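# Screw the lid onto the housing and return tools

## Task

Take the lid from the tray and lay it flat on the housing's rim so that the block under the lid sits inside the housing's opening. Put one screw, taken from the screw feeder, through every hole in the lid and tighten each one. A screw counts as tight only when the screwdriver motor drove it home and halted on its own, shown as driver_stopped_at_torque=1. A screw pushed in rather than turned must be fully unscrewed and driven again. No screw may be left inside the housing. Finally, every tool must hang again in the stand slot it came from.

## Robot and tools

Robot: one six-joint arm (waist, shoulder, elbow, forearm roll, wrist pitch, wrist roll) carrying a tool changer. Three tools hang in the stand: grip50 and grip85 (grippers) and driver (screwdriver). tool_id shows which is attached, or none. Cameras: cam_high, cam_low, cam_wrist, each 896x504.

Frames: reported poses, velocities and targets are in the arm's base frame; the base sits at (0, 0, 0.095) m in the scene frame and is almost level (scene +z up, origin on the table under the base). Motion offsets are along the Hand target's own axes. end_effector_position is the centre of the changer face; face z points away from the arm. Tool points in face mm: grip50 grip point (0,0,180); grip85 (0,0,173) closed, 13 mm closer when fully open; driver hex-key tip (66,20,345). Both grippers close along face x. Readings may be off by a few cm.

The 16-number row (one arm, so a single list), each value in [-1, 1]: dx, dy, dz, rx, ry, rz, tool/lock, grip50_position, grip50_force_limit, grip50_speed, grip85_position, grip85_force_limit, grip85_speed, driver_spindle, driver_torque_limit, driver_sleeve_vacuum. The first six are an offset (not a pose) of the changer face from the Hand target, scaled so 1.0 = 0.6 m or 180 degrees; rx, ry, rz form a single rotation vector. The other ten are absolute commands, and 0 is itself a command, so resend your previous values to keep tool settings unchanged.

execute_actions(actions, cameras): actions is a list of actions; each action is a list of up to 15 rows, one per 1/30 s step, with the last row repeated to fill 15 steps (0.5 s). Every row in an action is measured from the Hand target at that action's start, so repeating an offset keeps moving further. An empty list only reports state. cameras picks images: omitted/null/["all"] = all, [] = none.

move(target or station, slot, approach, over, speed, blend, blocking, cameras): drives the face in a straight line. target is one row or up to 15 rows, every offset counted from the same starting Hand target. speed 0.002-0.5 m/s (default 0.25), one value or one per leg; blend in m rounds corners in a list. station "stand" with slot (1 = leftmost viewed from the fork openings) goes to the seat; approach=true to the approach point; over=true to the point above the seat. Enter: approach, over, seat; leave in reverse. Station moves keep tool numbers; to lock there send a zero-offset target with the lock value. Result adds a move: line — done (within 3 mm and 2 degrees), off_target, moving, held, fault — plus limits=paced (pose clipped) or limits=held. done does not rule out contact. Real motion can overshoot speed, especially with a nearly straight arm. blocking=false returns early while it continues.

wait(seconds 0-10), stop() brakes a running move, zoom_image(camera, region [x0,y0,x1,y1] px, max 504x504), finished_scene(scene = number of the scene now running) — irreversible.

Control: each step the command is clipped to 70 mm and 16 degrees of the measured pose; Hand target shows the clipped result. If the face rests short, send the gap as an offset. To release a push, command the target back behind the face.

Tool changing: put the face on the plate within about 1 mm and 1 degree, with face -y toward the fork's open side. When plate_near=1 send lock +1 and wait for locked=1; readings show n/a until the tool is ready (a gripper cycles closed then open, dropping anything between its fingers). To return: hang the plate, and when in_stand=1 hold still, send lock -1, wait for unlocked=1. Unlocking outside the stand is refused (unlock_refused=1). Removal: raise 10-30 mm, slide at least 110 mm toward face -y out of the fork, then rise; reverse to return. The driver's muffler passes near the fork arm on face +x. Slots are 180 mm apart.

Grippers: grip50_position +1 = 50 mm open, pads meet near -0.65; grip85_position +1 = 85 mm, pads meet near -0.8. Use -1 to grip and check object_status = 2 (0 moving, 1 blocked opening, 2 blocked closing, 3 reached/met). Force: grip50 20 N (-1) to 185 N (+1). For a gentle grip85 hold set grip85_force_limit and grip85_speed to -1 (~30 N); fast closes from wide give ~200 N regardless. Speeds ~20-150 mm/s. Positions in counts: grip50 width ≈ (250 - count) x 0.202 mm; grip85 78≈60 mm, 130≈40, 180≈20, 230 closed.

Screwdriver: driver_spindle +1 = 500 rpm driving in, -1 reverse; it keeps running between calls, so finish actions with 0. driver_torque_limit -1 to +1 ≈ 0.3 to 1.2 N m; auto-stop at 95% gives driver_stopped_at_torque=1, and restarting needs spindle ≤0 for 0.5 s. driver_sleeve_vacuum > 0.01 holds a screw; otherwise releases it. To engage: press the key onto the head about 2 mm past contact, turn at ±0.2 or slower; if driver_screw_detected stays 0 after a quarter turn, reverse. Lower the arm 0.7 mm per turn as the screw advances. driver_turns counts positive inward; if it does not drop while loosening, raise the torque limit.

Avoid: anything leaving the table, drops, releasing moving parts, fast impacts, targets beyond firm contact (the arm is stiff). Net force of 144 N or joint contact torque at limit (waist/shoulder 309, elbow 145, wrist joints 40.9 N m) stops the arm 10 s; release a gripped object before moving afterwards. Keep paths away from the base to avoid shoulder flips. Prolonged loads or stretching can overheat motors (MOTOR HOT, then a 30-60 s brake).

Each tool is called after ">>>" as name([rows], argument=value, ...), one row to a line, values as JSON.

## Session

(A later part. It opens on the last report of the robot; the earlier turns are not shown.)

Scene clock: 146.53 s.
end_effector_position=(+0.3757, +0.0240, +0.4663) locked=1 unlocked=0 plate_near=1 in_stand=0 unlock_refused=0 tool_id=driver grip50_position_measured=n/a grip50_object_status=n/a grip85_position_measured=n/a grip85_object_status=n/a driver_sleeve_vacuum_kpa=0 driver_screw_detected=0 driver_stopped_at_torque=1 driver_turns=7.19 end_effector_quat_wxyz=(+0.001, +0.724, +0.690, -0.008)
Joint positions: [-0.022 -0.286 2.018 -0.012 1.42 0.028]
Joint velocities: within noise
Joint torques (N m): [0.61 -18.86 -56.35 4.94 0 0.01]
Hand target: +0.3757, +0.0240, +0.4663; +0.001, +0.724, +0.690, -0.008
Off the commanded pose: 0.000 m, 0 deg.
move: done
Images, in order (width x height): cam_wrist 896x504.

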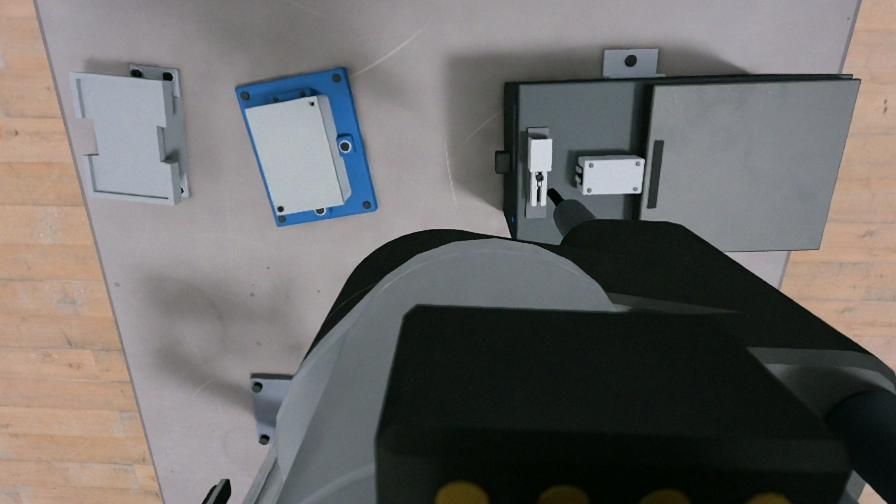

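>>> move(target=[0, 0, 0.0917, 0, 0, 0, 0, 1, 1, 1, 1, -0.1, -1, 0, 0, 1], speed=0.1, cameras=["cam_wrist"])

>>> zoom_image(camera="cam_wrist", region=[520, 150, 580, 210])

Scene clock: 147.87 s.
end_effector_position=(+0.3752, +0.0233, +0.4113) locked=1 unlocked=0 plate_near=1 in_stand=0 unlock_refused=0 tool_id=driver grip50_position_measured=n/a grip50_object_status=n/a grip85_position_measured=n/a grip85_object_status=n/a driver_sleeve_vacuum_kpa=14 driver_screw_detected=0 driver_stopped_at_torque=1 driver_turns=7.19 end_effector_quat_wxyz=(+0.001, +0.724, +0.690, -0.008)
Joint positions: [-0.024 -0.265 2.104 -0.013 1.313 0.028]
Joint velocities: within noise
Joint torques (N m): [0.99 -19.15 -53.05 4.59 -0.12 0]
Hand target: +0.3752, +0.0233, +0.4113; +0.001, +0.724, +0.690, -0.008
Off the commanded pose: 0.000 m, 0 deg.
move: done
Images, in order (width x height): cam_wrist 896x504.

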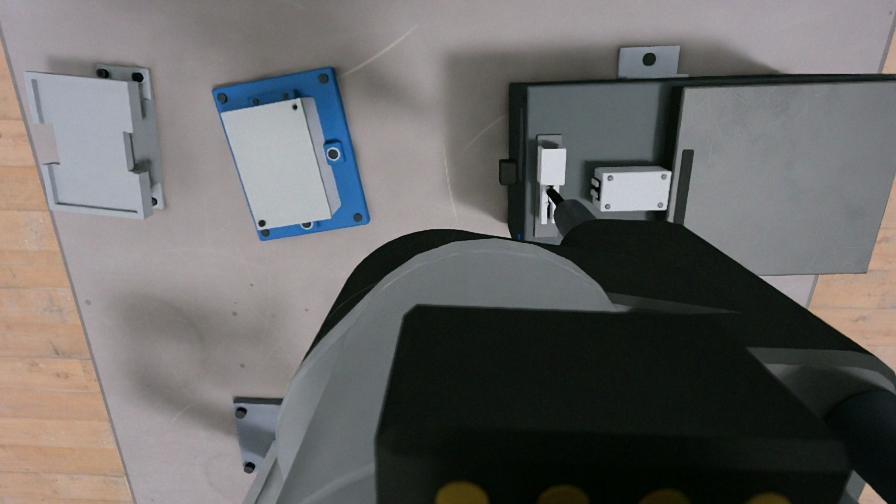

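Scaled by 8.400 from the camera's 896x504 image, which has a finer 1280x720 frame.

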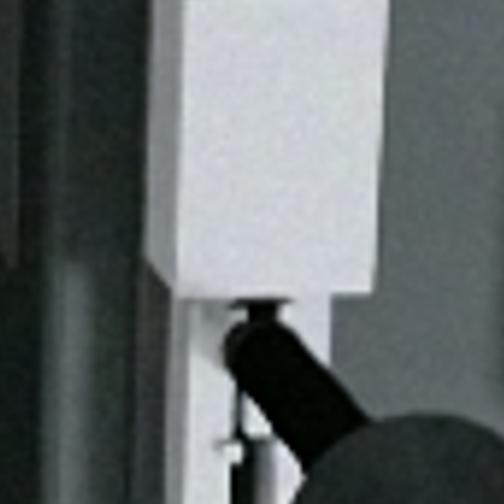

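>>> move(target=[0, 0, 0.00883, 0, 0, 0, 0, 1, 1, 1, 1, -0.1, -1, 0, 0, 1], speed=0.008, cameras=[])

>>> execute_actions([
  [[0,0,0,0,0,0,0,1,1,1,1,-0.1,-1,0.1,0,1]],
  [[0,0,0,0,0,0,0,1,1,1,1,-0.1,-1,0,0,1]],
], cameras=[])

Scene clock: 148.87 s.
end_effector_position=(+0.3751, +0.0233, +0.4060) locked=1 unlocked=0 plate_near=1 in_stand=0 unlock_refused=0 tool_id=driver grip50_position_measured=n/a grip50_object_status=n/a grip85_position_measured=n/a grip85_object_status=n/a driver_sleeve_vacuum_kpa=14 driver_screw_detected=0 driver_stopped_at_torque=1 driver_turns=7.19 end_effector_quat_wxyz=(+0.001, +0.724, +0.690, -0.008)
Joint positions: [-0.024 -0.263 2.112 -0.012 1.302 0.028]
Joint velocities: within noise
Joint torques (N m): [0.99 -18.34 -51.41 4.52 -0.05 0.07]
Hand target: +0.3751, +0.0233, +0.4060; +0.001, +0.724, +0.690, -0.008
Off the commanded pose: 0.000 m, 0 deg.
move: done
No camera images: "cameras" was empty.

Scene clock: 150.07 s.
end_effector_position=(+0.3751, +0.0233, +0.4060) locked=1 unlocked=0 plate_near=1 in_stand=0 unlock_refused=0 tool_id=driver grip50_position_measured=n/a grip50_object_status=n/a grip85_position_measured=n/a grip85_object_status=n/a driver_sleeve_vacuum_kpa=39 driver_screw_detected=1 driver_stopped_at_torque=0 driver_turns=7.59 end_effector_quat_wxyz=(+0.001, +0.724, +0.690, -0.008)
Joint positions: [-0.024 -0.263 2.112 -0.012 1.302 0.028]
Joint velocities: within noise
Joint torques (N m): [0.9 -18.71 -51.59 4.43 0.22 -0.03]
Hand target: +0.3751, +0.0233, +0.4060; +0.001, +0.724, +0.690, -0.008
Off the commanded pose: 0.000 m, 0 deg.
Step readings (end_effector_position):
0: (+0.3751, +0.0233, +0.4060)
1: (+0.3751, +0.0233, +0.4060)
2: (+0.3751, +0.0233, +0.4060)
4: (+0.3751, +0.0233, +0.4060)
8: (+0.3751, +0.0233, +0.4060)
15: (+0.3751, +0.0233, +0.4060)
16: (+0.3751, +0.0233, +0.4060)
17: (+0.3751, +0.0233, +0.4060)
19: (+0.3751, +0.0233, +0.4060)
23: (+0.3751, +0.0233, +0.4060)
30: (+0.3751, +0.0233, +0.4060)
No camera images: "cameras" was empty.

>>> move([
  [0, 0, -0.1, 0, 0, 0, 0, 1, 1, 1, 1, -0.1, -1, 0, 0, 1],
  [-0.38415, -0.08268, 0.08247, 0, 0, 0, 0, 1, 1, 1, 1, -0.1, -1, 0, 0, 1],
], speed=[0.08, 0.2], blend=[0.015, 0], cameras=["cam_wrist"])

>>> zoom_image(camera="cam_wrist", region=[500, 140, 580, 220])

Scene clock: 153.00 s.
end_effector_position=(+0.3139, -0.2051, +0.3597) locked=1 unlocked=0 plate_near=1 in_stand=0 unlock_refused=0 tool_id=driver grip50_position_measured=n/a grip50_object_status=n/a grip85_position_measured=n/a grip85_object_status=n/a driver_sleeve_vacuum_kpa=39 driver_screw_detected=1 driver_stopped_at_torque=0 driver_turns=7.59 end_effector_quat_wxyz=(+0.001, +0.724, +0.690, -0.008)
Joint positions: [-0.663 -0.239 2.183 -0.017 1.199 -0.608]
Joint velocities: within noise
Joint torques (N m): [0.75 -22.18 -52.59 4.66 0.66 0.05]
Hand target: +0.3139, -0.2051, +0.3598; +0.001, +0.724, +0.690, -0.008
Off the commanded pose: 0.000 m, 0 deg.
move: done
Images, in order (width x height): cam_wrist 896x504.

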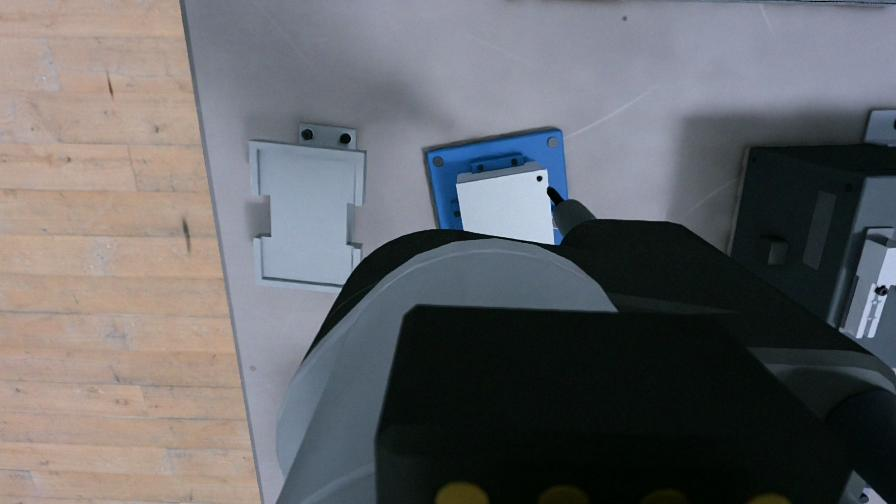

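Scaled by 6.300 from the camera's 896x504 image, which has a finer 1280x720 frame.

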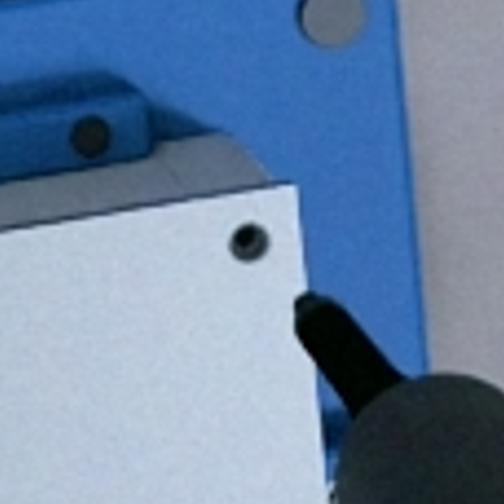

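>>> move(target=[-0.0013, 0, 0.0495, 0, 0, 0, 0, 1, 1, 1, 1, -0.1, -1, 0, 0, 1], speed=0.06, cameras=["cam_wrist"])

>>> zoom_image(camera="cam_wrist", region=[526, 168, 566, 208])

Scene clock: 154.07 s.
end_effector_position=(+0.3136, -0.2063, +0.3301) locked=1 unlocked=0 plate_near=1 in_stand=0 unlock_refused=0 tool_id=driver grip50_position_measured=n/a grip50_object_status=n/a grip85_position_measured=n/a grip85_object_status=n/a driver_sleeve_vacuum_kpa=39 driver_screw_detected=1 driver_stopped_at_torque=0 driver_turns=7.59 end_effector_quat_wxyz=(+0.001, +0.724, +0.690, -0.008)
Joint positions: [-0.666 -0.215 2.223 -0.017 1.134 -0.61]
Joint velocities: within noise
Joint torques (N m): [1.25 -23.7 -50.85 4.53 0.49 -0.01]
Hand target: +0.3136, -0.2062, +0.3301; +0.001, +0.724, +0.690, -0.008
Off the commanded pose: 0.000 m, 0 deg.
move: done
Images, in order (width x height): cam_wrist 896x504.

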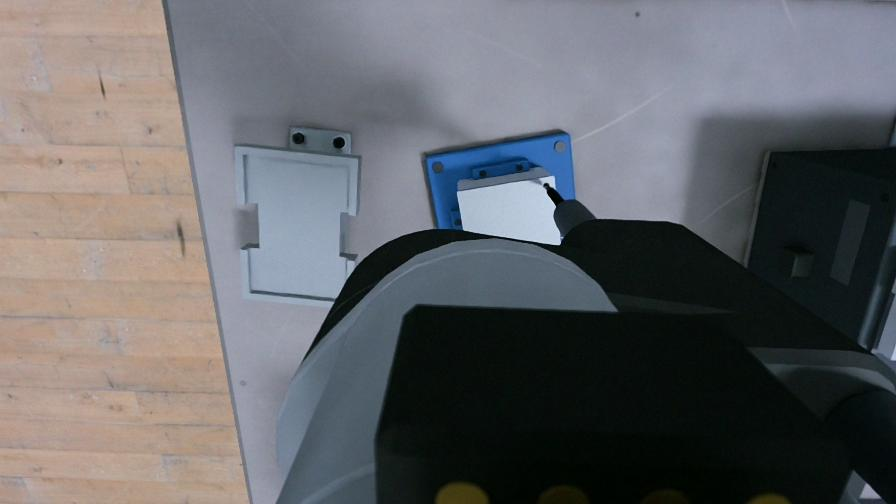

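Scaled by 12.600 from the camera's 896x504 image, which has a finer 1280x720 frame.

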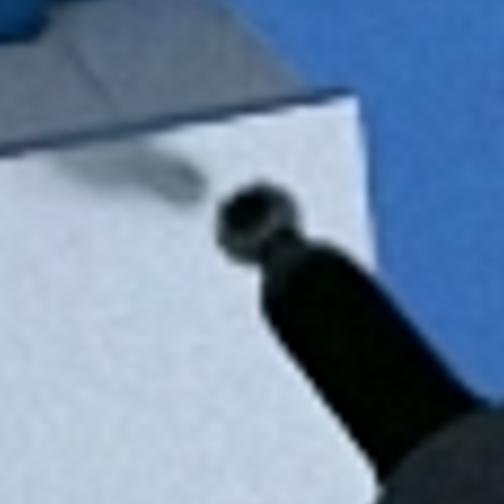

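>>> move(target=[-0.00017, -0.00033, 0.016, 0, 0, 0, 0, 1, 1, 1, 1, -0.1, -1, 0, 0, 1], speed=0.03, cameras=["cam_wrist"])

>>> zoom_image(camera="cam_wrist", region=[538, 178, 562, 202])

Scene clock: 155.10 s.
end_effector_position=(+0.3133, -0.2065, +0.3205) locked=1 unlocked=0 plate_near=1 in_stand=0 unlock_refused=0 tool_id=driver grip50_position_measured=n/a grip50_object_status=n/a grip85_position_measured=n/a grip85_object_status=n/a driver_sleeve_vacuum_kpa=39 driver_screw_detected=1 driver_stopped_at_torque=0 driver_turns=7.59 end_effector_quat_wxyz=(+0.001, +0.724, +0.690, -0.008)
Joint positions: [-0.667 -0.207 2.236 -0.017 1.113 -0.611]
Joint velocities: within noise
Joint torques (N m): [1.51 -24.2 -50.66 4.51 0.55 -0.01]
Hand target: +0.3133, -0.2065, +0.3205; +0.001, +0.724, +0.690, -0.008
Off the commanded pose: 0.000 m, 0 deg.
move: done
Images, in order (width x height): cam_wrist 896x504.

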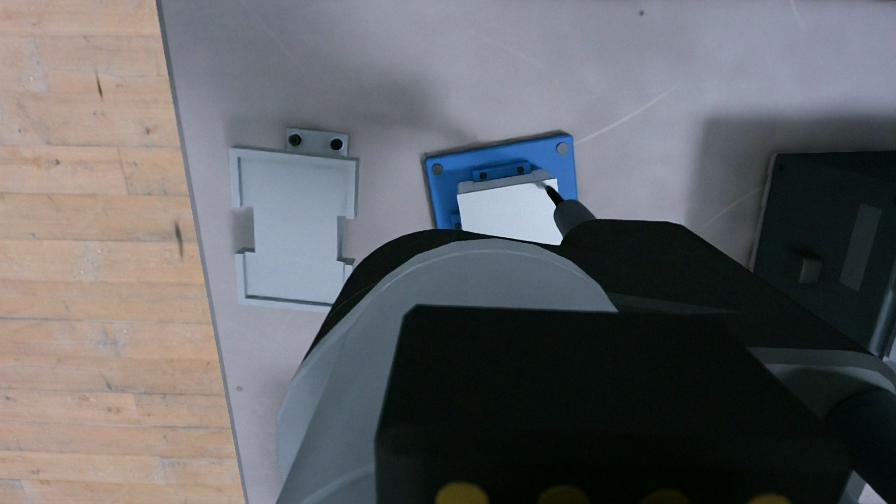

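Scaled by 21.000 from the camera's 896x504 image, which has a finer 1280x720 frame.

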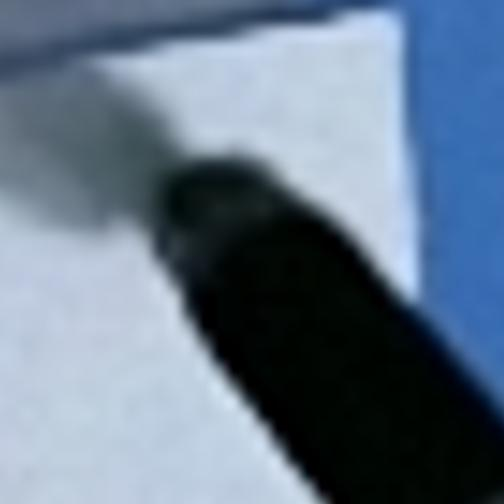

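>>> execute_actions([
  [[0,0,0.00083,0,0,0,0,1,1,1,1,-0.1,-1,0,0,1]],
  [[0,0,0.00083,0,0,0,0,1,1,1,1,-0.1,-1,0,0,1]],
], cameras=[])

>>> execute_actions([
  [[0,0,0.00083,0,0,0,0,1,1,1,1,-0.1,-1,0,0,1]],
], cameras=[])

>>> execute_actions([
  [[0,0,0.00083,0,0,0,0,1,1,1,1,-0.1,-1,0,0,1]],
], cameras=["cam_wrist"])

>>> zoom_image(camera="cam_wrist", region=[538, 178, 562, 202])

Scene clock: 156.47 s.
end_effector_position=(+0.3133, -0.2065, +0.3195) locked=1 unlocked=0 plate_near=1 in_stand=0 unlock_refused=0 tool_id=driver grip50_position_measured=n/a grip50_object_status=n/a grip85_position_measured=n/a grip85_object_status=n/a driver_sleeve_vacuum_kpa=39 driver_screw_detected=1 driver_stopped_at_torque=0 driver_turns=7.59 end_effector_quat_wxyz=(+0.001, +0.724, +0.690, -0.008)
Joint positions: [-0.667 -0.206 2.237 -0.017 1.111 -0.611]
Joint velocities: within noise
Joint torques (N m): [1 -23.93 -50.48 4.39 0.61 -0.06]
Hand target: +0.3133, -0.2065, +0.3195; +0.001, +0.724, +0.690, -0.008
Off the commanded pose: 0.000 m, 0 deg.
Step readings (end_effector_position):
0: (+0.3133, -0.2065, +0.3205)
1: (+0.3133, -0.2065, +0.3205)
2: (+0.3133, -0.2065, +0.3203)
4: (+0.3133, -0.2065, +0.3200)
8: (+0.3133, -0.2065, +0.3200)
15: (+0.3133, -0.2065, +0.3200)
16: (+0.3133, -0.2065, +0.3200)
17: (+0.3133, -0.2065, +0.3198)
19: (+0.3133, -0.2065, +0.3196)
23: (+0.3133, -0.2065, +0.3195)
30: (+0.3133, -0.2065, +0.3195)
No camera images: "cameras" was empty.

Scene clock: 157.17 s.
end_effector_position=(+0.3133, -0.2065, +0.3190) locked=1 unlocked=0 plate_near=1 in_stand=0 unlock_refused=0 tool_id=driver grip50_position_measured=n/a grip50_object_status=n/a grip85_position_measured=n/a grip85_object_status=n/a driver_sleeve_vacuum_kpa=39 driver_screw_detected=1 driver_stopped_at_torque=0 driver_turns=7.59 end_effector_quat_wxyz=(+0.001, +0.724, +0.690, -0.008)
Joint positions: [-0.667 -0.205 2.238 -0.017 1.11 -0.611]
Joint velocities: within noise
Joint torques (N m): [1.7 -24.31 -50.38 4.41 0.58 -0.08]
Hand target: +0.3133, -0.2065, +0.3190; +0.001, +0.724, +0.690, -0.008
Off the commanded pose: 0.000 m, 0 deg.
Step readings (end_effector_position):
0: (+0.3133, -0.2065, +0.3195)
1: (+0.3133, -0.2065, +0.3195)
2: (+0.3133, -0.2065, +0.3193)
4: (+0.3133, -0.2065, +0.3191)
8: (+0.3133, -0.2065, +0.3190)
15: (+0.3133, -0.2065, +0.3190)
No camera images: "cameras" was empty.

Scene clock: 157.87 s.
end_effector_position=(+0.3133, -0.2065, +0.3185) locked=1 unlocked=0 plate_near=1 in_stand=0 unlock_refused=0 tool_id=driver grip50_position_measured=n/a grip50_object_status=n/a grip85_position_measured=n/a grip85_object_status=n/a driver_sleeve_vacuum_kpa=39 driver_screw_detected=1 driver_stopped_at_torque=0 driver_turns=7.59 end_effector_quat_wxyz=(+0.001, +0.724, +0.690, -0.008)
Joint positions: [-0.667 -0.205 2.239 -0.017 1.109 -0.611]
Joint velocities: within noise
Joint torques (N m): [1.39 -24.25 -50.37 4.4 0.57 0.03]
Hand target: +0.3133, -0.2065, +0.3185; +0.001, +0.724, +0.690, -0.008
Off the commanded pose: 0.000 m, 0 deg.
Step readings (end_effector_position):
0: (+0.3133, -0.2065, +0.3190)
1: (+0.3133, -0.2065, +0.3190)
2: (+0.3133, -0.2065, +0.3188)
4: (+0.3133, -0.2065, +0.3186)
8: (+0.3133, -0.2065, +0.3185)
15: (+0.3133, -0.2065, +0.3185)
Images, in order (width x height): cam_wrist 896x504.

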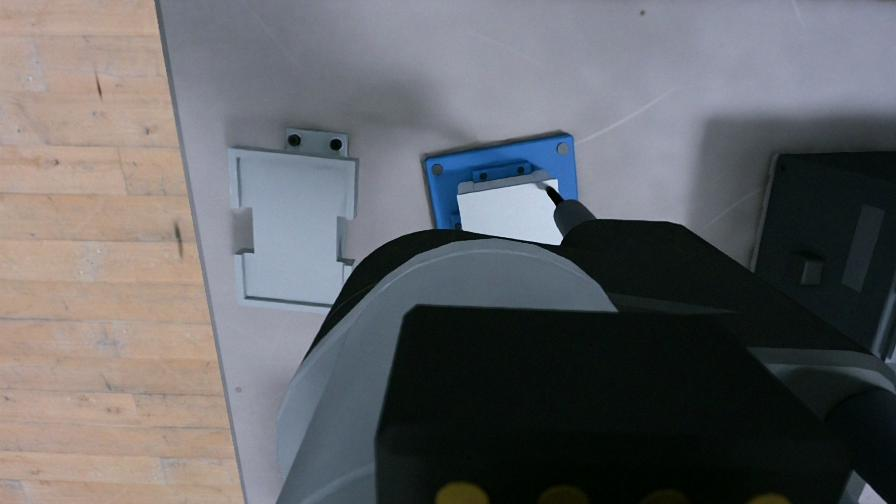

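Scaled by 21.000 from the camera's 896x504 image, which has a finer 1280x720 frame.

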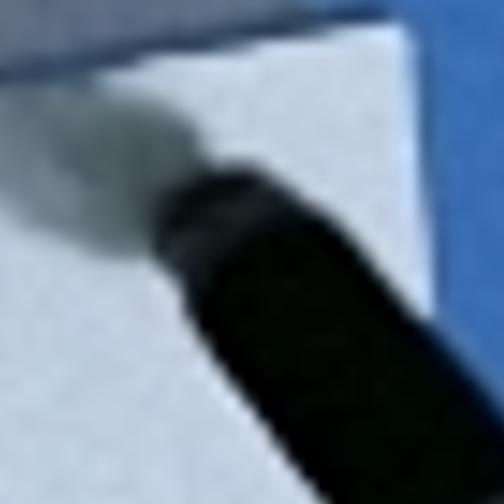

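Vacuum steady at 39. Continue down.

>>> execute_actions([
  [[0,0,0.00083,0,0,0,0,1,1,1,1,-0.1,-1,0,0,1]],
], cameras=[])

>>> execute_actions([
  [[0,0,0.00083,0,0,0,0,1,1,1,1,-0.1,-1,0,0,1]],
], cameras=[])

>>> execute_actions([
  [[0,0,0.00083,0,0,0,0,1,1,1,1,-0.1,-1,0,0,1]],
], cameras=[])

>>> execute_actions([
  [[0,0,0.00083,0,0,0,0,1,1,1,1,-0.1,-1,0,0,1]],
], cameras=[])

Scene clock: 158.77 s.
end_effector_position=(+0.3133, -0.2065, +0.3180) locked=1 unlocked=0 plate_near=1 in_stand=0 unlock_refused=0 tool_id=driver grip50_position_measured=n/a grip50_object_status=n/a grip85_position_measured=n/a grip85_object_status=n/a driver_sleeve_vacuum_kpa=39 driver_screw_detected=1 driver_stopped_at_torque=0 driver_turns=7.59 end_effector_quat_wxyz=(+0.001, +0.724, +0.690, -0.008)
Joint positions: [-0.667 -0.205 2.239 -0.017 1.108 -0.611]
Joint velocities: within noise
Joint torques (N m): [1.39 -24.24 -50.42 4.41 0.62 -0.05]
Hand target: +0.3133, -0.2065, +0.3180; +0.001, +0.724, +0.690, -0.008
Off the commanded pose: 0.000 m, 0 deg.
Step readings (end_effector_position):
0: (+0.3133, -0.2065, +0.3185)
1: (+0.3133, -0.2065, +0.3185)
2: (+0.3133, -0.2065, +0.3183)
4: (+0.3133, -0.2065, +0.3181)
8: (+0.3133, -0.2065, +0.3180)
15: (+0.3133, -0.2065, +0.3180)
No camera images: "cameras" was empty.

Scene clock: 159.47 s.
end_effector_position=(+0.3133, -0.2065, +0.3175) locked=1 unlocked=0 plate_near=1 in_stand=0 unlock_refused=0 tool_id=driver grip50_position_measured=n/a grip50_object_status=n/a grip85_position_measured=n/a grip85_object_status=n/a driver_sleeve_vacuum_kpa=39 driver_screw_detected=1 driver_stopped_at_torque=0 driver_turns=7.59 end_effector_quat_wxyz=(+0.001, +0.724, +0.690, -0.008)
Joint positions: [-0.667 -0.204 2.24 -0.017 1.107 -0.611]
Joint velocities: within noise
Joint torques (N m): [1.32 -24.34 -50.32 4.42 0.59 -0.05]
Hand target: +0.3133, -0.2065, +0.3175; +0.001, +0.724, +0.690, -0.008
Off the commanded pose: 0.000 m, 0 deg.
Step readings (end_effector_position):
0: (+0.3133, -0.2065, +0.3180)
1: (+0.3133, -0.2065, +0.3180)
2: (+0.3133, -0.2065, +0.3178)
4: (+0.3133, -0.2065, +0.3176)
8: (+0.3133, -0.2065, +0.3175)
15: (+0.3133, -0.2065, +0.3175)
No camera images: "cameras" was empty.

Scene clock: 160.17 s.
end_effector_position=(+0.3133, -0.2065, +0.3170) locked=1 unlocked=0 plate_near=1 in_stand=0 unlock_refused=0 tool_id=driver grip50_position_measured=n/a grip50_object_status=n/a grip85_position_measured=n/a grip85_object_status=n/a driver_sleeve_vacuum_kpa=39 driver_screw_detected=1 driver_stopped_at_torque=0 driver_turns=7.59 end_effector_quat_wxyz=(+0.001, +0.724, +0.690, -0.008)
Joint positions: [-0.667 -0.204 2.24 -0.017 1.106 -0.611]
Joint velocities: within noise
Joint torques (N m): [1.62 -24.43 -50.39 4.38 0.55 -0.04]
Hand target: +0.3133, -0.2065, +0.3170; +0.001, +0.724, +0.690, -0.008
Off the commanded pose: 0.000 m, 0 deg.
Step readings (end_effector_position):
0: (+0.3133, -0.2065, +0.3175)
1: (+0.3133, -0.2065, +0.3175)
2: (+0.3133, -0.2065, +0.3173)
4: (+0.3133, -0.2065, +0.3171)
8: (+0.3133, -0.2065, +0.3170)
15: (+0.3133, -0.2065, +0.3170)
No camera images: "cameras" was empty.

Scene clock: 160.87 s.
end_effector_position=(+0.3132, -0.2065, +0.3165) locked=1 unlocked=0 plate_near=1 in_stand=0 unlock_refused=0 tool_id=driver grip50_position_measured=n/a grip50_object_status=n/a grip85_position_measured=n/a grip85_object_status=n/a driver_sleeve_vacuum_kpa=39 driver_screw_detected=1 driver_stopped_at_torque=0 driver_turns=7.59 end_effector_quat_wxyz=(+0.001, +0.724, +0.690, -0.008)
Joint positions: [-0.667 -0.203 2.241 -0.017 1.104 -0.611]
Joint velocities: within noise
Joint torques (N m): [1.6 -24.18 -50.35 4.39 0.6 -0.03]
Hand target: +0.3132, -0.2065, +0.3165; +0.001, +0.724, +0.690, -0.008
Off the commanded pose: 0.000 m, 0 deg.
Step readings (end_effector_position):
0: (+0.3133, -0.2065, +0.3170)
1: (+0.3133, -0.2065, +0.3170)
2: (+0.3133, -0.2065, +0.3168)
4: (+0.3132, -0.2065, +0.3166)
8: (+0.3132, -0.2065, +0.3165)
15: (+0.3132, -0.2065, +0.3165)
No camera images: "cameras" was empty.

>>> execute_actions([
  [[0,0,0.00083,0,0,0,0,1,1,1,1,-0.1,-1,0,0,1]],
  [[0,0,0.00083,0,0,0,0,1,1,1,1,-0.1,-1,0,0,1]],
], cameras=[])

>>> execute_actions([
  [[0,0,0.00083,0,0,0,0,1,1,1,1,-0.1,-1,0,0,1]],
], cameras=[])

>>> execute_actions([
  [[0,0,0.00083,0,0,0,0,1,1,1,1,-0.1,-1,0,0,1]],
], cameras=["cam_wrist"])

>>> zoom_image(camera="cam_wrist", region=[538, 178, 562, 202])

Scene clock: 162.23 s.
end_effector_position=(+0.3132, -0.2065, +0.3155) locked=1 unlocked=0 plate_near=1 in_stand=0 unlock_refused=0 tool_id=driver grip50_position_measured=n/a grip50_object_status=n/a grip85_position_measured=n/a grip85_object_status=n/a driver_sleeve_vacuum_kpa=39 driver_screw_detected=1 driver_stopped_at_torque=0 driver_turns=7.59 end_effector_quat_wxyz=(+0.001, +0.724, +0.690, -0.008)
Joint positions: [-0.667 -0.202 2.242 -0.017 1.102 -0.611]
Joint velocities: within noise
Joint torques (N m): [1.44 -24.29 -50.4 4.41 0.55 -0.05]
Hand target: +0.3132, -0.2065, +0.3155; +0.001, +0.724, +0.690, -0.008
Off the commanded pose: 0.000 m, 0 deg.
Step readings (end_effector_position):
0: (+0.3132, -0.2065, +0.3165)
1: (+0.3132, -0.2065, +0.3165)
2: (+0.3133, -0.2065, +0.3163)
4: (+0.3132, -0.2065, +0.3161)
8: (+0.3132, -0.2065, +0.3160)
15: (+0.3132, -0.2065, +0.3160)
16: (+0.3132, -0.2065, +0.3160)
17: (+0.3133, -0.2065, +0.3158)
19: (+0.3132, -0.2065, +0.3156)
23: (+0.3132, -0.2065, +0.3155)
30: (+0.3132, -0.2065, +0.3155)
No camera images: "cameras" was empty.

Scene clock: 162.93 s.
end_effector_position=(+0.3132, -0.2065, +0.3150) locked=1 unlocked=0 plate_near=1 in_stand=0 unlock_refused=0 tool_id=driver grip50_position_measured=n/a grip50_object_status=n/a grip85_position_measured=n/a grip85_object_status=n/a driver_sleeve_vacuum_kpa=39 driver_screw_detected=1 driver_stopped_at_torque=0 driver_turns=7.59 end_effector_quat_wxyz=(+0.001, +0.724, +0.690, -0.008)
Joint positions: [-0.667 -0.202 2.243 -0.017 1.101 -0.611]
Joint velocities: within noise
Joint torques (N m): [1.55 -24.17 -50.11 4.39 0.66 -0.05]
Hand target: +0.3132, -0.2065, +0.3150; +0.001, +0.724, +0.690, -0.008
Off the commanded pose: 0.000 m, 0 deg.
Step readings (end_effector_position):
0: (+0.3132, -0.2065, +0.3155)
1: (+0.3132, -0.2065, +0.3155)
2: (+0.3132, -0.2065, +0.3153)
4: (+0.3132, -0.2065, +0.3151)
8: (+0.3132, -0.2065, +0.3150)
15: (+0.3132, -0.2065, +0.3150)
No camera images: "cameras" was empty.

Scene clock: 163.63 s.
end_effector_position=(+0.3132, -0.2065, +0.3145) locked=1 unlocked=0 plate_near=1 in_stand=0 unlock_refused=0 tool_id=driver grip50_position_measured=n/a grip50_object_status=n/a grip85_position_measured=n/a grip85_object_status=n/a driver_sleeve_vacuum_kpa=40 driver_screw_detected=1 driver_stopped_at_torque=0 driver_turns=7.59 end_effector_quat_wxyz=(+0.001, +0.724, +0.690, -0.008)
Joint positions: [-0.667 -0.201 2.244 -0.017 1.1 -0.611]
Joint velocities: within noise
Joint torques (N m): [1.16 -23.47 -48.61 3.78 0.46 -0.01]
Hand target: +0.3132, -0.2065, +0.3145; +0.001, +0.724, +0.690, -0.008
Off the commanded pose: 0.000 m, 0 deg.
Step readings (end_effector_position):
0: (+0.3132, -0.2065, +0.3150)
1: (+0.3132, -0.2065, +0.3150)
2: (+0.3132, -0.2065, +0.3148)
4: (+0.3132, -0.2065, +0.3146)
8: (+0.3132, -0.2065, +0.3145)
15: (+0.3132, -0.2065, +0.3145)
Images, in order (width x height): cam_wrist 896x504.

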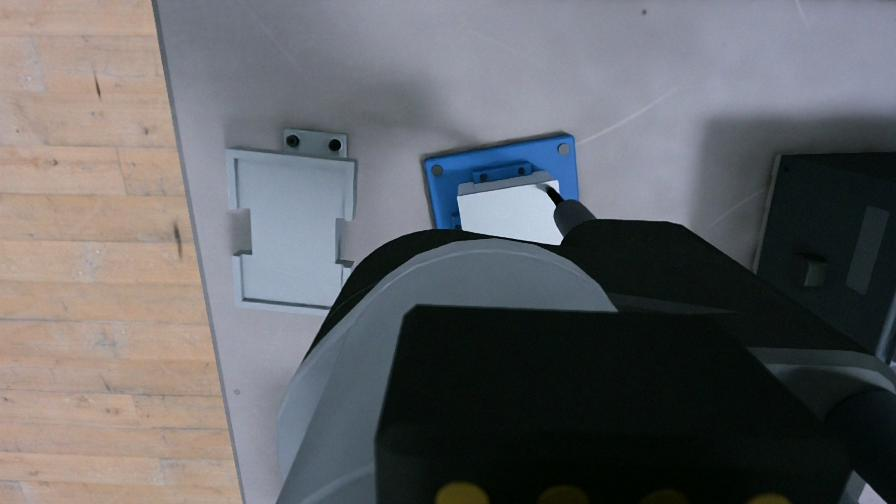

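Scaled by 21.000 from the camera's 896x504 image, which has a finer 1280x720 frame.

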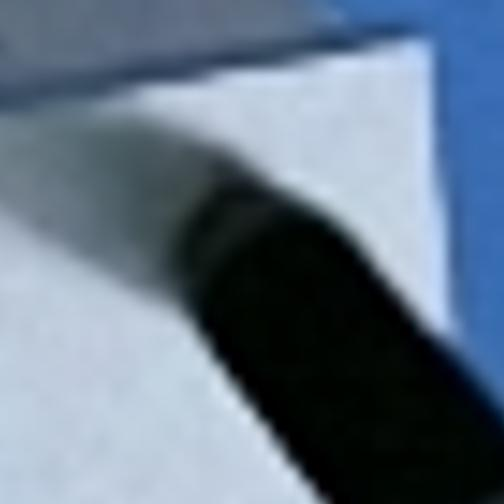

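>>> execute_actions([
  [[0,0,0.0015,0,0,0,0,1,1,1,1,-0.1,-1,0,0,1]],
  [[0,0,0.0003,0,0,0,0,1,1,1,1,-0.1,-1,0.1,0,1]],
  [[0,0,0.0003,0,0,0,0,1,1,1,1,-0.1,-1,0.1,0,1]],
  [[0,0,0,0,0,0,0,1,1,1,1,-0.1,-1,0,0,1]],
], cameras=[])

>>> move(target=[0, 0, 0.0075, 0, 0, 0, 0, 1, 1, 1, 1, -0.1, -1, 0.34, 0, 1], speed=0.002, cameras=[])

>>> execute_actions([
  [[0,0,0,0,0,0,0,1,1,1,1,-0.1,-1,0,0,1]],
], cameras=["cam_wrist"])

Scene clock: 166.07 s.
end_effector_position=(+0.3132, -0.2065, +0.3133) locked=1 unlocked=0 plate_near=1 in_stand=0 unlock_refused=0 tool_id=driver grip50_position_measured=n/a grip50_object_status=n/a grip85_position_measured=n/a grip85_object_status=n/a driver_sleeve_vacuum_kpa=39 driver_screw_detected=1 driver_stopped_at_torque=0 driver_turns=8.42 end_effector_quat_wxyz=(+0.001, +0.724, +0.690, -0.008)
Joint positions: [-0.667 -0.2 2.245 -0.018 1.097 -0.611]
Joint velocities: within noise
Joint torques (N m): [0.95 -22.94 -48.22 3.65 0.5 -0.05]
Hand target: +0.3132, -0.2065, +0.3133; +0.001, +0.724, +0.690, -0.008
Off the commanded pose: 0.000 m, 0 deg.
Step readings (end_effector_position):
0: (+0.3132, -0.2065, +0.3145)
1: (+0.3132, -0.2065, +0.3145)
2: (+0.3132, -0.2065, +0.3142)
4: (+0.3132, -0.2065, +0.3137)
8: (+0.3132, -0.2065, +0.3136)
15: (+0.3132, -0.2065, +0.3136)
16: (+0.3132, -0.2065, +0.3136)
17: (+0.3132, -0.2065, +0.3136)
19: (+0.3132, -0.2065, +0.3135)
23: (+0.3132, -0.2065, +0.3135)
30: (+0.3132, -0.2065, +0.3135)
31: (+0.3132, -0.2065, +0.3134)
32: (+0.3132, -0.2065, +0.3134)
34: (+0.3132, -0.2065, +0.3133)
38: (+0.3132, -0.2065, +0.3133)
45: (+0.3132, -0.2065, +0.3133)
46: (+0.3132, -0.2065, +0.3133)
47: (+0.3132, -0.2065, +0.3133)
49: (+0.3132, -0.2065, +0.3133)
53: (+0.3132, -0.2065, +0.3133)
60: (+0.3132, -0.2065, +0.3133)
No camera images: "cameras" was empty.

Scene clock: 168.53 s.
end_effector_position=(+0.3132, -0.2066, +0.3088) locked=1 unlocked=0 plate_near=1 in_stand=0 unlock_refused=0 tool_id=driver grip50_position_measured=n/a grip50_object_status=n/a grip85_position_measured=n/a grip85_object_status=n/a driver_sleeve_vacuum_kpa=40 driver_screw_detected=1 driver_stopped_at_torque=1 driver_turns=14.35 end_effector_quat_wxyz=(+0.001, +0.724, +0.690, -0.008)
Joint positions: [-0.667 -0.196 2.251 -0.018 1.087 -0.611]
Joint velocities: within noise
Joint torques (N m): [0.98 -23.13 -47.48 3.28 0.81 -0.07]
Hand target: +0.3132, -0.2066, +0.3088; +0.001, +0.724, +0.690, -0.008
Off the commanded pose: 0.000 m, 0 deg.
move: done
No camera images: "cameras" was empty.

Scene clock: 169.23 s.
end_effector_position=(+0.3132, -0.2066, +0.3088) locked=1 unlocked=0 plate_near=1 in_stand=0 unlock_refused=0 tool_id=driver grip50_position_measured=n/a grip50_object_status=n/a grip85_position_measured=n/a grip85_object_status=n/a driver_sleeve_vacuum_kpa=40 driver_screw_detected=1 driver_stopped_at_torque=1 driver_turns=14.35 end_effector_quat_wxyz=(+0.001, +0.724, +0.690, -0.008)
Joint positions: [-0.667 -0.196 2.251 -0.018 1.087 -0.611]
Joint velocities: within noise
Joint torques (N m): [0.86 -23.2 -48.01 3.21 0.43 -0.05]
Hand target: +0.3132, -0.2066, +0.3088; +0.001, +0.724, +0.690, -0.008
Off the commanded pose: 0.000 m, 0 deg.
Step readings (end_effector_position):
0: (+0.3132, -0.2066, +0.3088)
1: (+0.3132, -0.2066, +0.3088)
2: (+0.3132, -0.2066, +0.3088)
4: (+0.3132, -0.2066, +0.3088)
8: (+0.3132, -0.2066, +0.3088)
15: (+0.3132, -0.2066, +0.3088)
Images, in order (width x height): cam_wrist 896x504.

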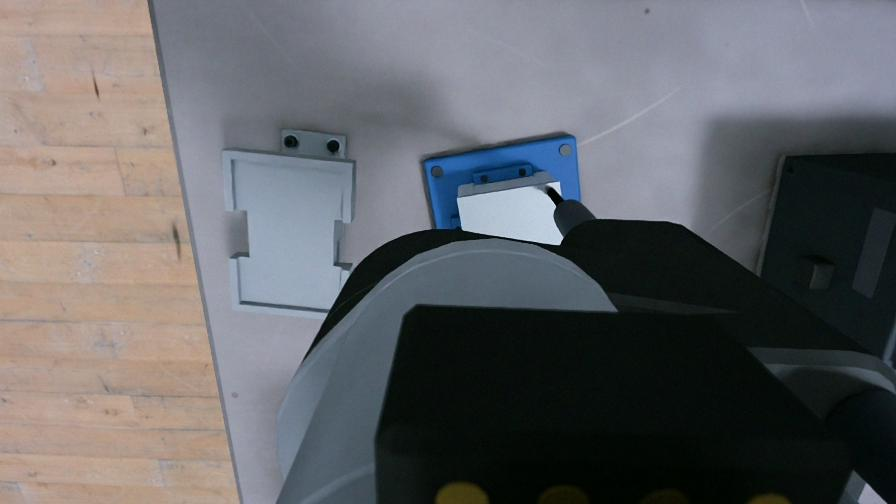

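>>> execute_actions([
  [[0,0,0,0,0,0,0,1,1,1,1,-0.1,-1,0,0,0]],
], cameras=[])

>>> move([
  [0, 0, -0.01, 0, 0, 0, 0, 1, 1, 1, 1, -0.1, -1, 0, 0, 0],
  [0, 0, -0.1, 0, 0, 0, 0, 1, 1, 1, 1, -0.1, -1, 0, 0, 0],
], speed=[0.02, 0.12], cameras=["cam_wrist"])

>>> zoom_image(camera="cam_wrist", region=[510, 150, 570, 210])

Scene clock: 171.33 s.
end_effector_position=(+0.3132, -0.2066, +0.3088) locked=1 unlocked=0 plate_near=1 in_stand=0 unlock_refused=0 tool_id=driver grip50_position_measured=n/a grip50_object_status=n/a grip85_position_measured=n/a grip85_object_status=n/a driver_sleeve_vacuum_kpa=0 driver_screw_detected=0 driver_stopped_at_torque=1 driver_turns=14.35 end_effector_quat_wxyz=(+0.001, +0.724, +0.690, -0.008)
Joint positions: [-0.667 -0.196 2.251 -0.018 1.087 -0.611]
Joint velocities: within noise
Joint torques (N m): [0.65 -23.17 -48.29 3.24 0.42 -0.05]
Hand target: +0.3132, -0.2066, +0.3088; +0.001, +0.724, +0.690, -0.008
Off the commanded pose: 0.000 m, 0 deg.
Step readings (end_effector_position):
0: (+0.3132, -0.2066, +0.3088)
1: (+0.3132, -0.2066, +0.3088)
2: (+0.3132, -0.2066, +0.3088)
4: (+0.3132, -0.2066, +0.3088)
8: (+0.3132, -0.2066, +0.3088)
15: (+0.3132, -0.2066, +0.3088)
No camera images: "cameras" was empty.

Scene clock: 172.43 s.
end_effector_position=(+0.3138, -0.2059, +0.3687) locked=1 unlocked=0 plate_near=1 in_stand=0 unlock_refused=0 tool_id=driver grip50_position_measured=n/a grip50_object_status=n/a grip85_position_measured=n/a grip85_object_status=n/a driver_sleeve_vacuum_kpa=0 driver_screw_detected=0 driver_stopped_at_torque=1 driver_turns=14.35 end_effector_quat_wxyz=(+0.001, +0.724, +0.690, -0.008)
Joint positions: [-0.665 -0.245 2.17 -0.017 1.218 -0.611]
Joint velocities: within noise
Joint torques (N m): [1.08 -22.08 -52.79 4.72 0.56 -0.02]
Hand target: +0.3138, -0.2059, +0.3688; +0.001, +0.724, +0.690, -0.008
Off the commanded pose: 0.000 m, 0 deg.
move: done
Images, in order (width x height): cam_wrist 896x504.

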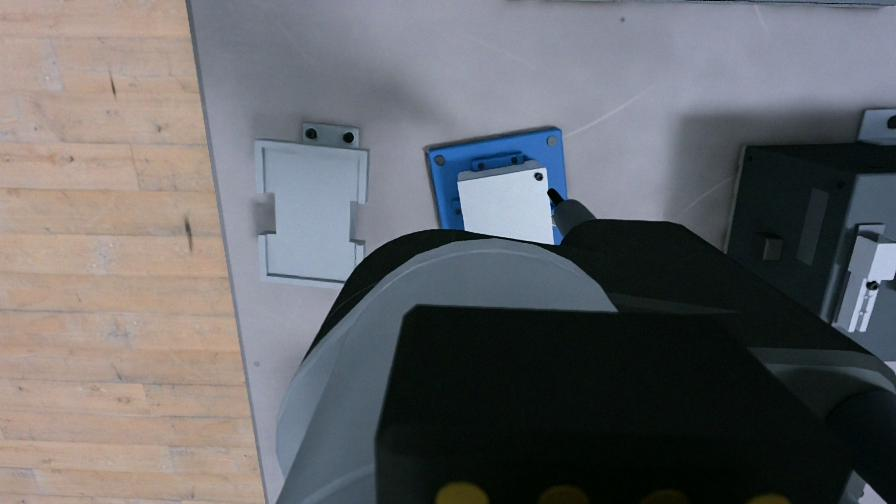

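Scaled by 8.400 from the camera's 896x504 image, which has a finer 1280x720 frame.

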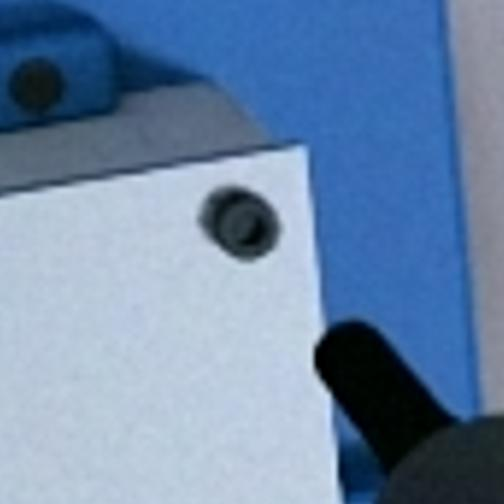

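>>> move(target=[0.3897, 0.38712, -0.11095, 0, 0, 0, 0, 1, 1, 1, 1, -0.1, -1, 0, 0, 0], speed=0.25, cameras=["cam_wrist"])

>>> zoom_image(camera="cam_wrist", region=[180, 0, 420, 160])

>>> move(station="stand", slot=2, approach=true, speed=0.12, cameras=["cam_wrist"])

Scene clock: 174.70 s.
end_effector_position=(+0.5577, +0.0172, +0.4302) locked=1 unlocked=0 plate_near=1 in_stand=0 unlock_refused=0 tool_id=driver grip50_position_measured=n/a grip50_object_status=n/a grip85_position_measured=n/a grip85_object_status=n/a driver_sleeve_vacuum_kpa=0 driver_screw_detected=0 driver_stopped_at_torque=1 driver_turns=14.35 end_effector_quat_wxyz=(+0.001, +0.724, +0.690, -0.008)
Joint positions: [-0.027 0.033 1.81 -0.012 1.308 0.025]
Joint velocities: within noise
Joint torques (N m): [1.34 -55.67 -54.78 4.83 0.06 0.02]
Hand target: +0.5577, +0.0172, +0.4302; +0.001, +0.724, +0.690, -0.008
Off the commanded pose: 0.000 m, 0 deg.
move: done
Images, in order (width x height): cam_wrist 896x504.

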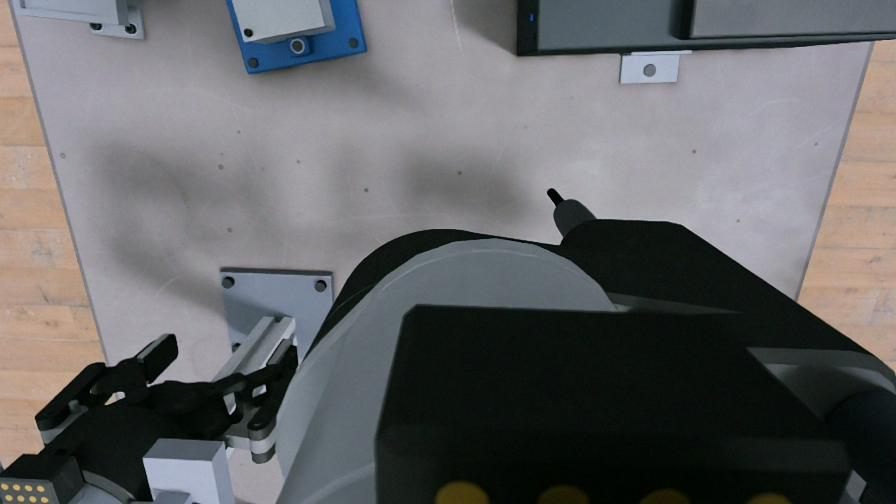

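Scaled by 2.100 from the camera's 896x504 image, which has a finer 1280x720 frame.

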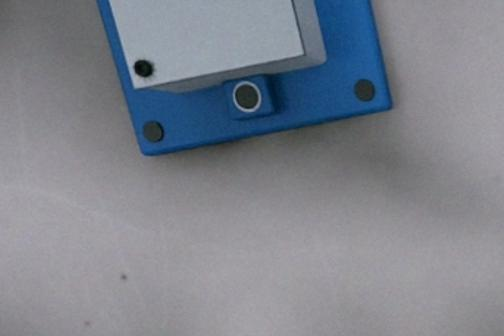

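Scene clock: 175.87 s.
end_effector_position=(+0.5577, +0.0171, +0.3298) locked=1 unlocked=0 plate_near=1 in_stand=0 unlock_refused=0 tool_id=driver grip50_position_measured=n/a grip50_object_status=n/a grip85_position_measured=n/a grip85_object_status=n/a driver_sleeve_vacuum_kpa=0 driver_screw_detected=0 driver_stopped_at_torque=1 driver_turns=14.35 end_effector_quat_wxyz=(+0.001, +0.724, +0.690, -0.008)
Joint positions: [-0.027 0.094 1.937 -0.013 1.12 0.027]
Joint velocities: within noise
Joint torques (N m): [1.49 -59.98 -51.16 4.49 0.08 -0.02]
Hand target: +0.5577, +0.0171, +0.3298; +0.001, +0.724, +0.690, -0.008
Tool commands: tool/lock=+0.0 tool/grip50_position=+1.0 tool/grip50_force_limit=+1.0 tool/grip50_speed=+1.0 tool/grip85_position=+1.0 tool/grip85_force_limit=-0.1 tool/grip85_speed=-1.0 tool/driver_spindle=+0.0 tool/driver_torque_limit=+0.0 tool/driver_sleeve_vacuum=+0.0
Off the commanded pose: 0.000 m, 0 deg.
move: done; to station stand, slot 2, approach point
Images, in order (width x height): cam_wrist 896x504.

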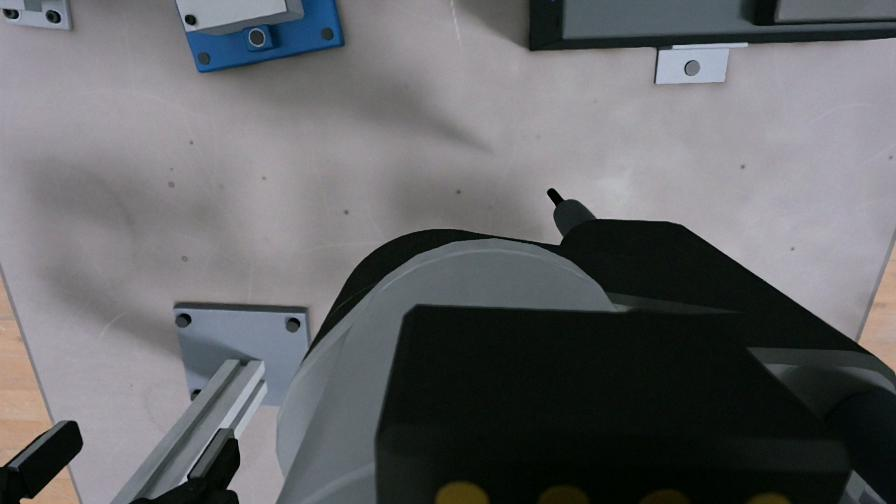

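>>> zoom_image(camera="cam_wrist", region=[170, 0, 250, 60])

>>> move(station="stand", slot=2, over=true, speed=0.08, cameras=[])

>>> move(station="stand", slot=2, speed=0.03, cameras=[])

Scaled by 6.300 from the camera's 896x504 image, which has a finer 1280x720 frame.

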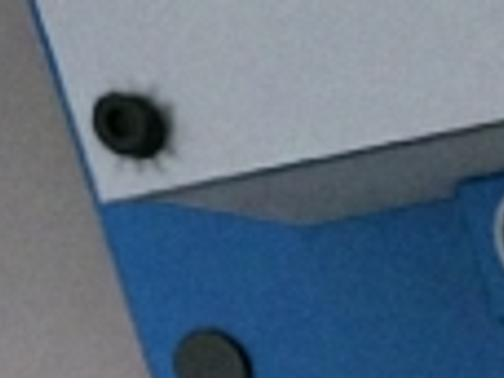

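Scene clock: 178.03 s.
end_effector_position=(+0.6974, +0.0103, +0.3283) locked=1 unlocked=0 plate_near=1 in_stand=0 unlock_refused=0 tool_id=driver grip50_position_measured=n/a grip50_object_status=n/a grip85_position_measured=n/a grip85_object_status=n/a driver_sleeve_vacuum_kpa=0 driver_screw_detected=0 driver_stopped_at_torque=1 driver_turns=14.35 end_effector_quat_wxyz=(+0.001, +0.724, +0.690, -0.008)
Joint positions: [-0.031 0.305 1.678 -0.013 1.168 0.022]
Joint velocities: within noise
Joint torques (N m): [1.74 -86.17 -52.33 4.58 0.05 -0.02]
Hand target: +0.6974, +0.0103, +0.3283; +0.001, +0.724, +0.690, -0.008
Tool commands: tool/lock=+0.0 tool/grip50_position=+1.0 tool/grip50_force_limit=+1.0 tool/grip50_speed=+1.0 tool/grip85_position=+1.0 tool/grip85_force_limit=-0.1 tool/grip85_speed=-1.0 tool/driver_spindle=+0.0 tool/driver_torque_limit=+0.0 tool/driver_sleeve_vacuum=+0.0
Off the commanded pose: 0.000 m, 0 deg.
move: done; to station stand, slot 2, over the seat
No camera images: "cameras" was empty.

Scene clock: 179.03 s.
end_effector_position=(+0.6972, +0.0100, +0.3065) locked=1 unlocked=0 plate_near=1 in_stand=1 unlock_refused=0 tool_id=driver grip50_position_measured=n/a grip50_object_status=n/a grip85_position_measured=n/a grip85_object_status=n/a driver_sleeve_vacuum_kpa=0 driver_screw_detected=0 driver_stopped_at_torque=1 driver_turns=14.35 end_effector_quat_wxyz=(+0.001, +0.724, +0.690, -0.008)
Joint positions: [-0.032 0.32 1.701 -0.013 1.13 0.022]
Joint velocities: within noise
Joint torques (N m): [1.77 -66.41 -38.54 3.31 -0.31 0.15]
Hand target: +0.6972, +0.0100, +0.3063; +0.001, +0.724, +0.690, -0.008
Tool commands: tool/lock=+0.0 tool/grip50_position=+1.0 tool/grip50_force_limit=+1.0 tool/grip50_speed=+1.0 tool/grip85_position=+1.0 tool/grip85_force_limit=-0.1 tool/grip85_speed=-1.0 tool/driver_spindle=+0.0 tool/driver_torque_limit=+0.0 tool/driver_sleeve_vacuum=+0.0
Off the commanded pose: 0.000 m, 0 deg.
move: done; to station stand, slot 2
No camera images: "cameras" was empty.

>>> execute_actions([
  [[0,0,0,0,0,0,-1,1,1,1,1,-0.1,-1,0,0,0]],
  [[0,0,0,0,0,0,-1,1,1,1,1,-0.1,-1,0,0,0]],
], cameras=[])

Scene clock: 181.60 s.
end_effector_position=(+0.6972, +0.0100, +0.3062) locked=0 unlocked=1 plate_near=1 in_stand=1 unlock_refused=0 tool_id=none grip50_position_measured=n/a grip50_object_status=n/a grip85_position_measured=n/a grip85_object_status=n/a driver_sleeve_vacuum_kpa=n/a driver_screw_detected=n/a driver_stopped_at_torque=n/a driver_turns=n/a end_effector_quat_wxyz=(+0.001, +0.724, +0.690, -0.008)
Joint positions: [-0.032 0.32 1.701 -0.013 1.13 0.022]
Joint velocities: within noise
Joint torques (N m): [1.53 -55.11 -30.62 3.33 -0.46 0.03]
Hand target: +0.6972, +0.0100, +0.3063; +0.001, +0.724, +0.690, -0.008
Tool commands: tool/lock=+0.0 tool/grip50_position=+1.0 tool/grip50_force_limit=+1.0 tool/grip50_speed=+1.0 tool/grip85_position=+1.0 tool/grip85_force_limit=-0.1 tool/grip85_speed=-1.0 tool/driver_spindle=+0.0 tool/driver_torque_limit=+0.0 tool/driver_sleeve_vacuum=+0.0
Off the commanded pose: 0.000 m, 0 deg.
Step readings (end_effector_position):
0: (+0.6972, +0.0100, +0.3063)
1: (+0.6972, +0.0100, +0.3063)
2: (+0.6972, +0.0100, +0.3063)
4: (+0.6972, +0.0100, +0.3062)
8: (+0.6972, +0.0100, +0.3062)
15: (+0.6971, +0.0100, +0.3062)
16: (+0.6971, +0.0100, +0.3062)
17: (+0.6971, +0.0100, +0.3062)
19: (+0.6971, +0.0100, +0.3062)
23: (+0.6971, +0.0100, +0.3062)
30: (+0.6971, +0.0100, +0.3062)
No camera images: "cameras" was empty.


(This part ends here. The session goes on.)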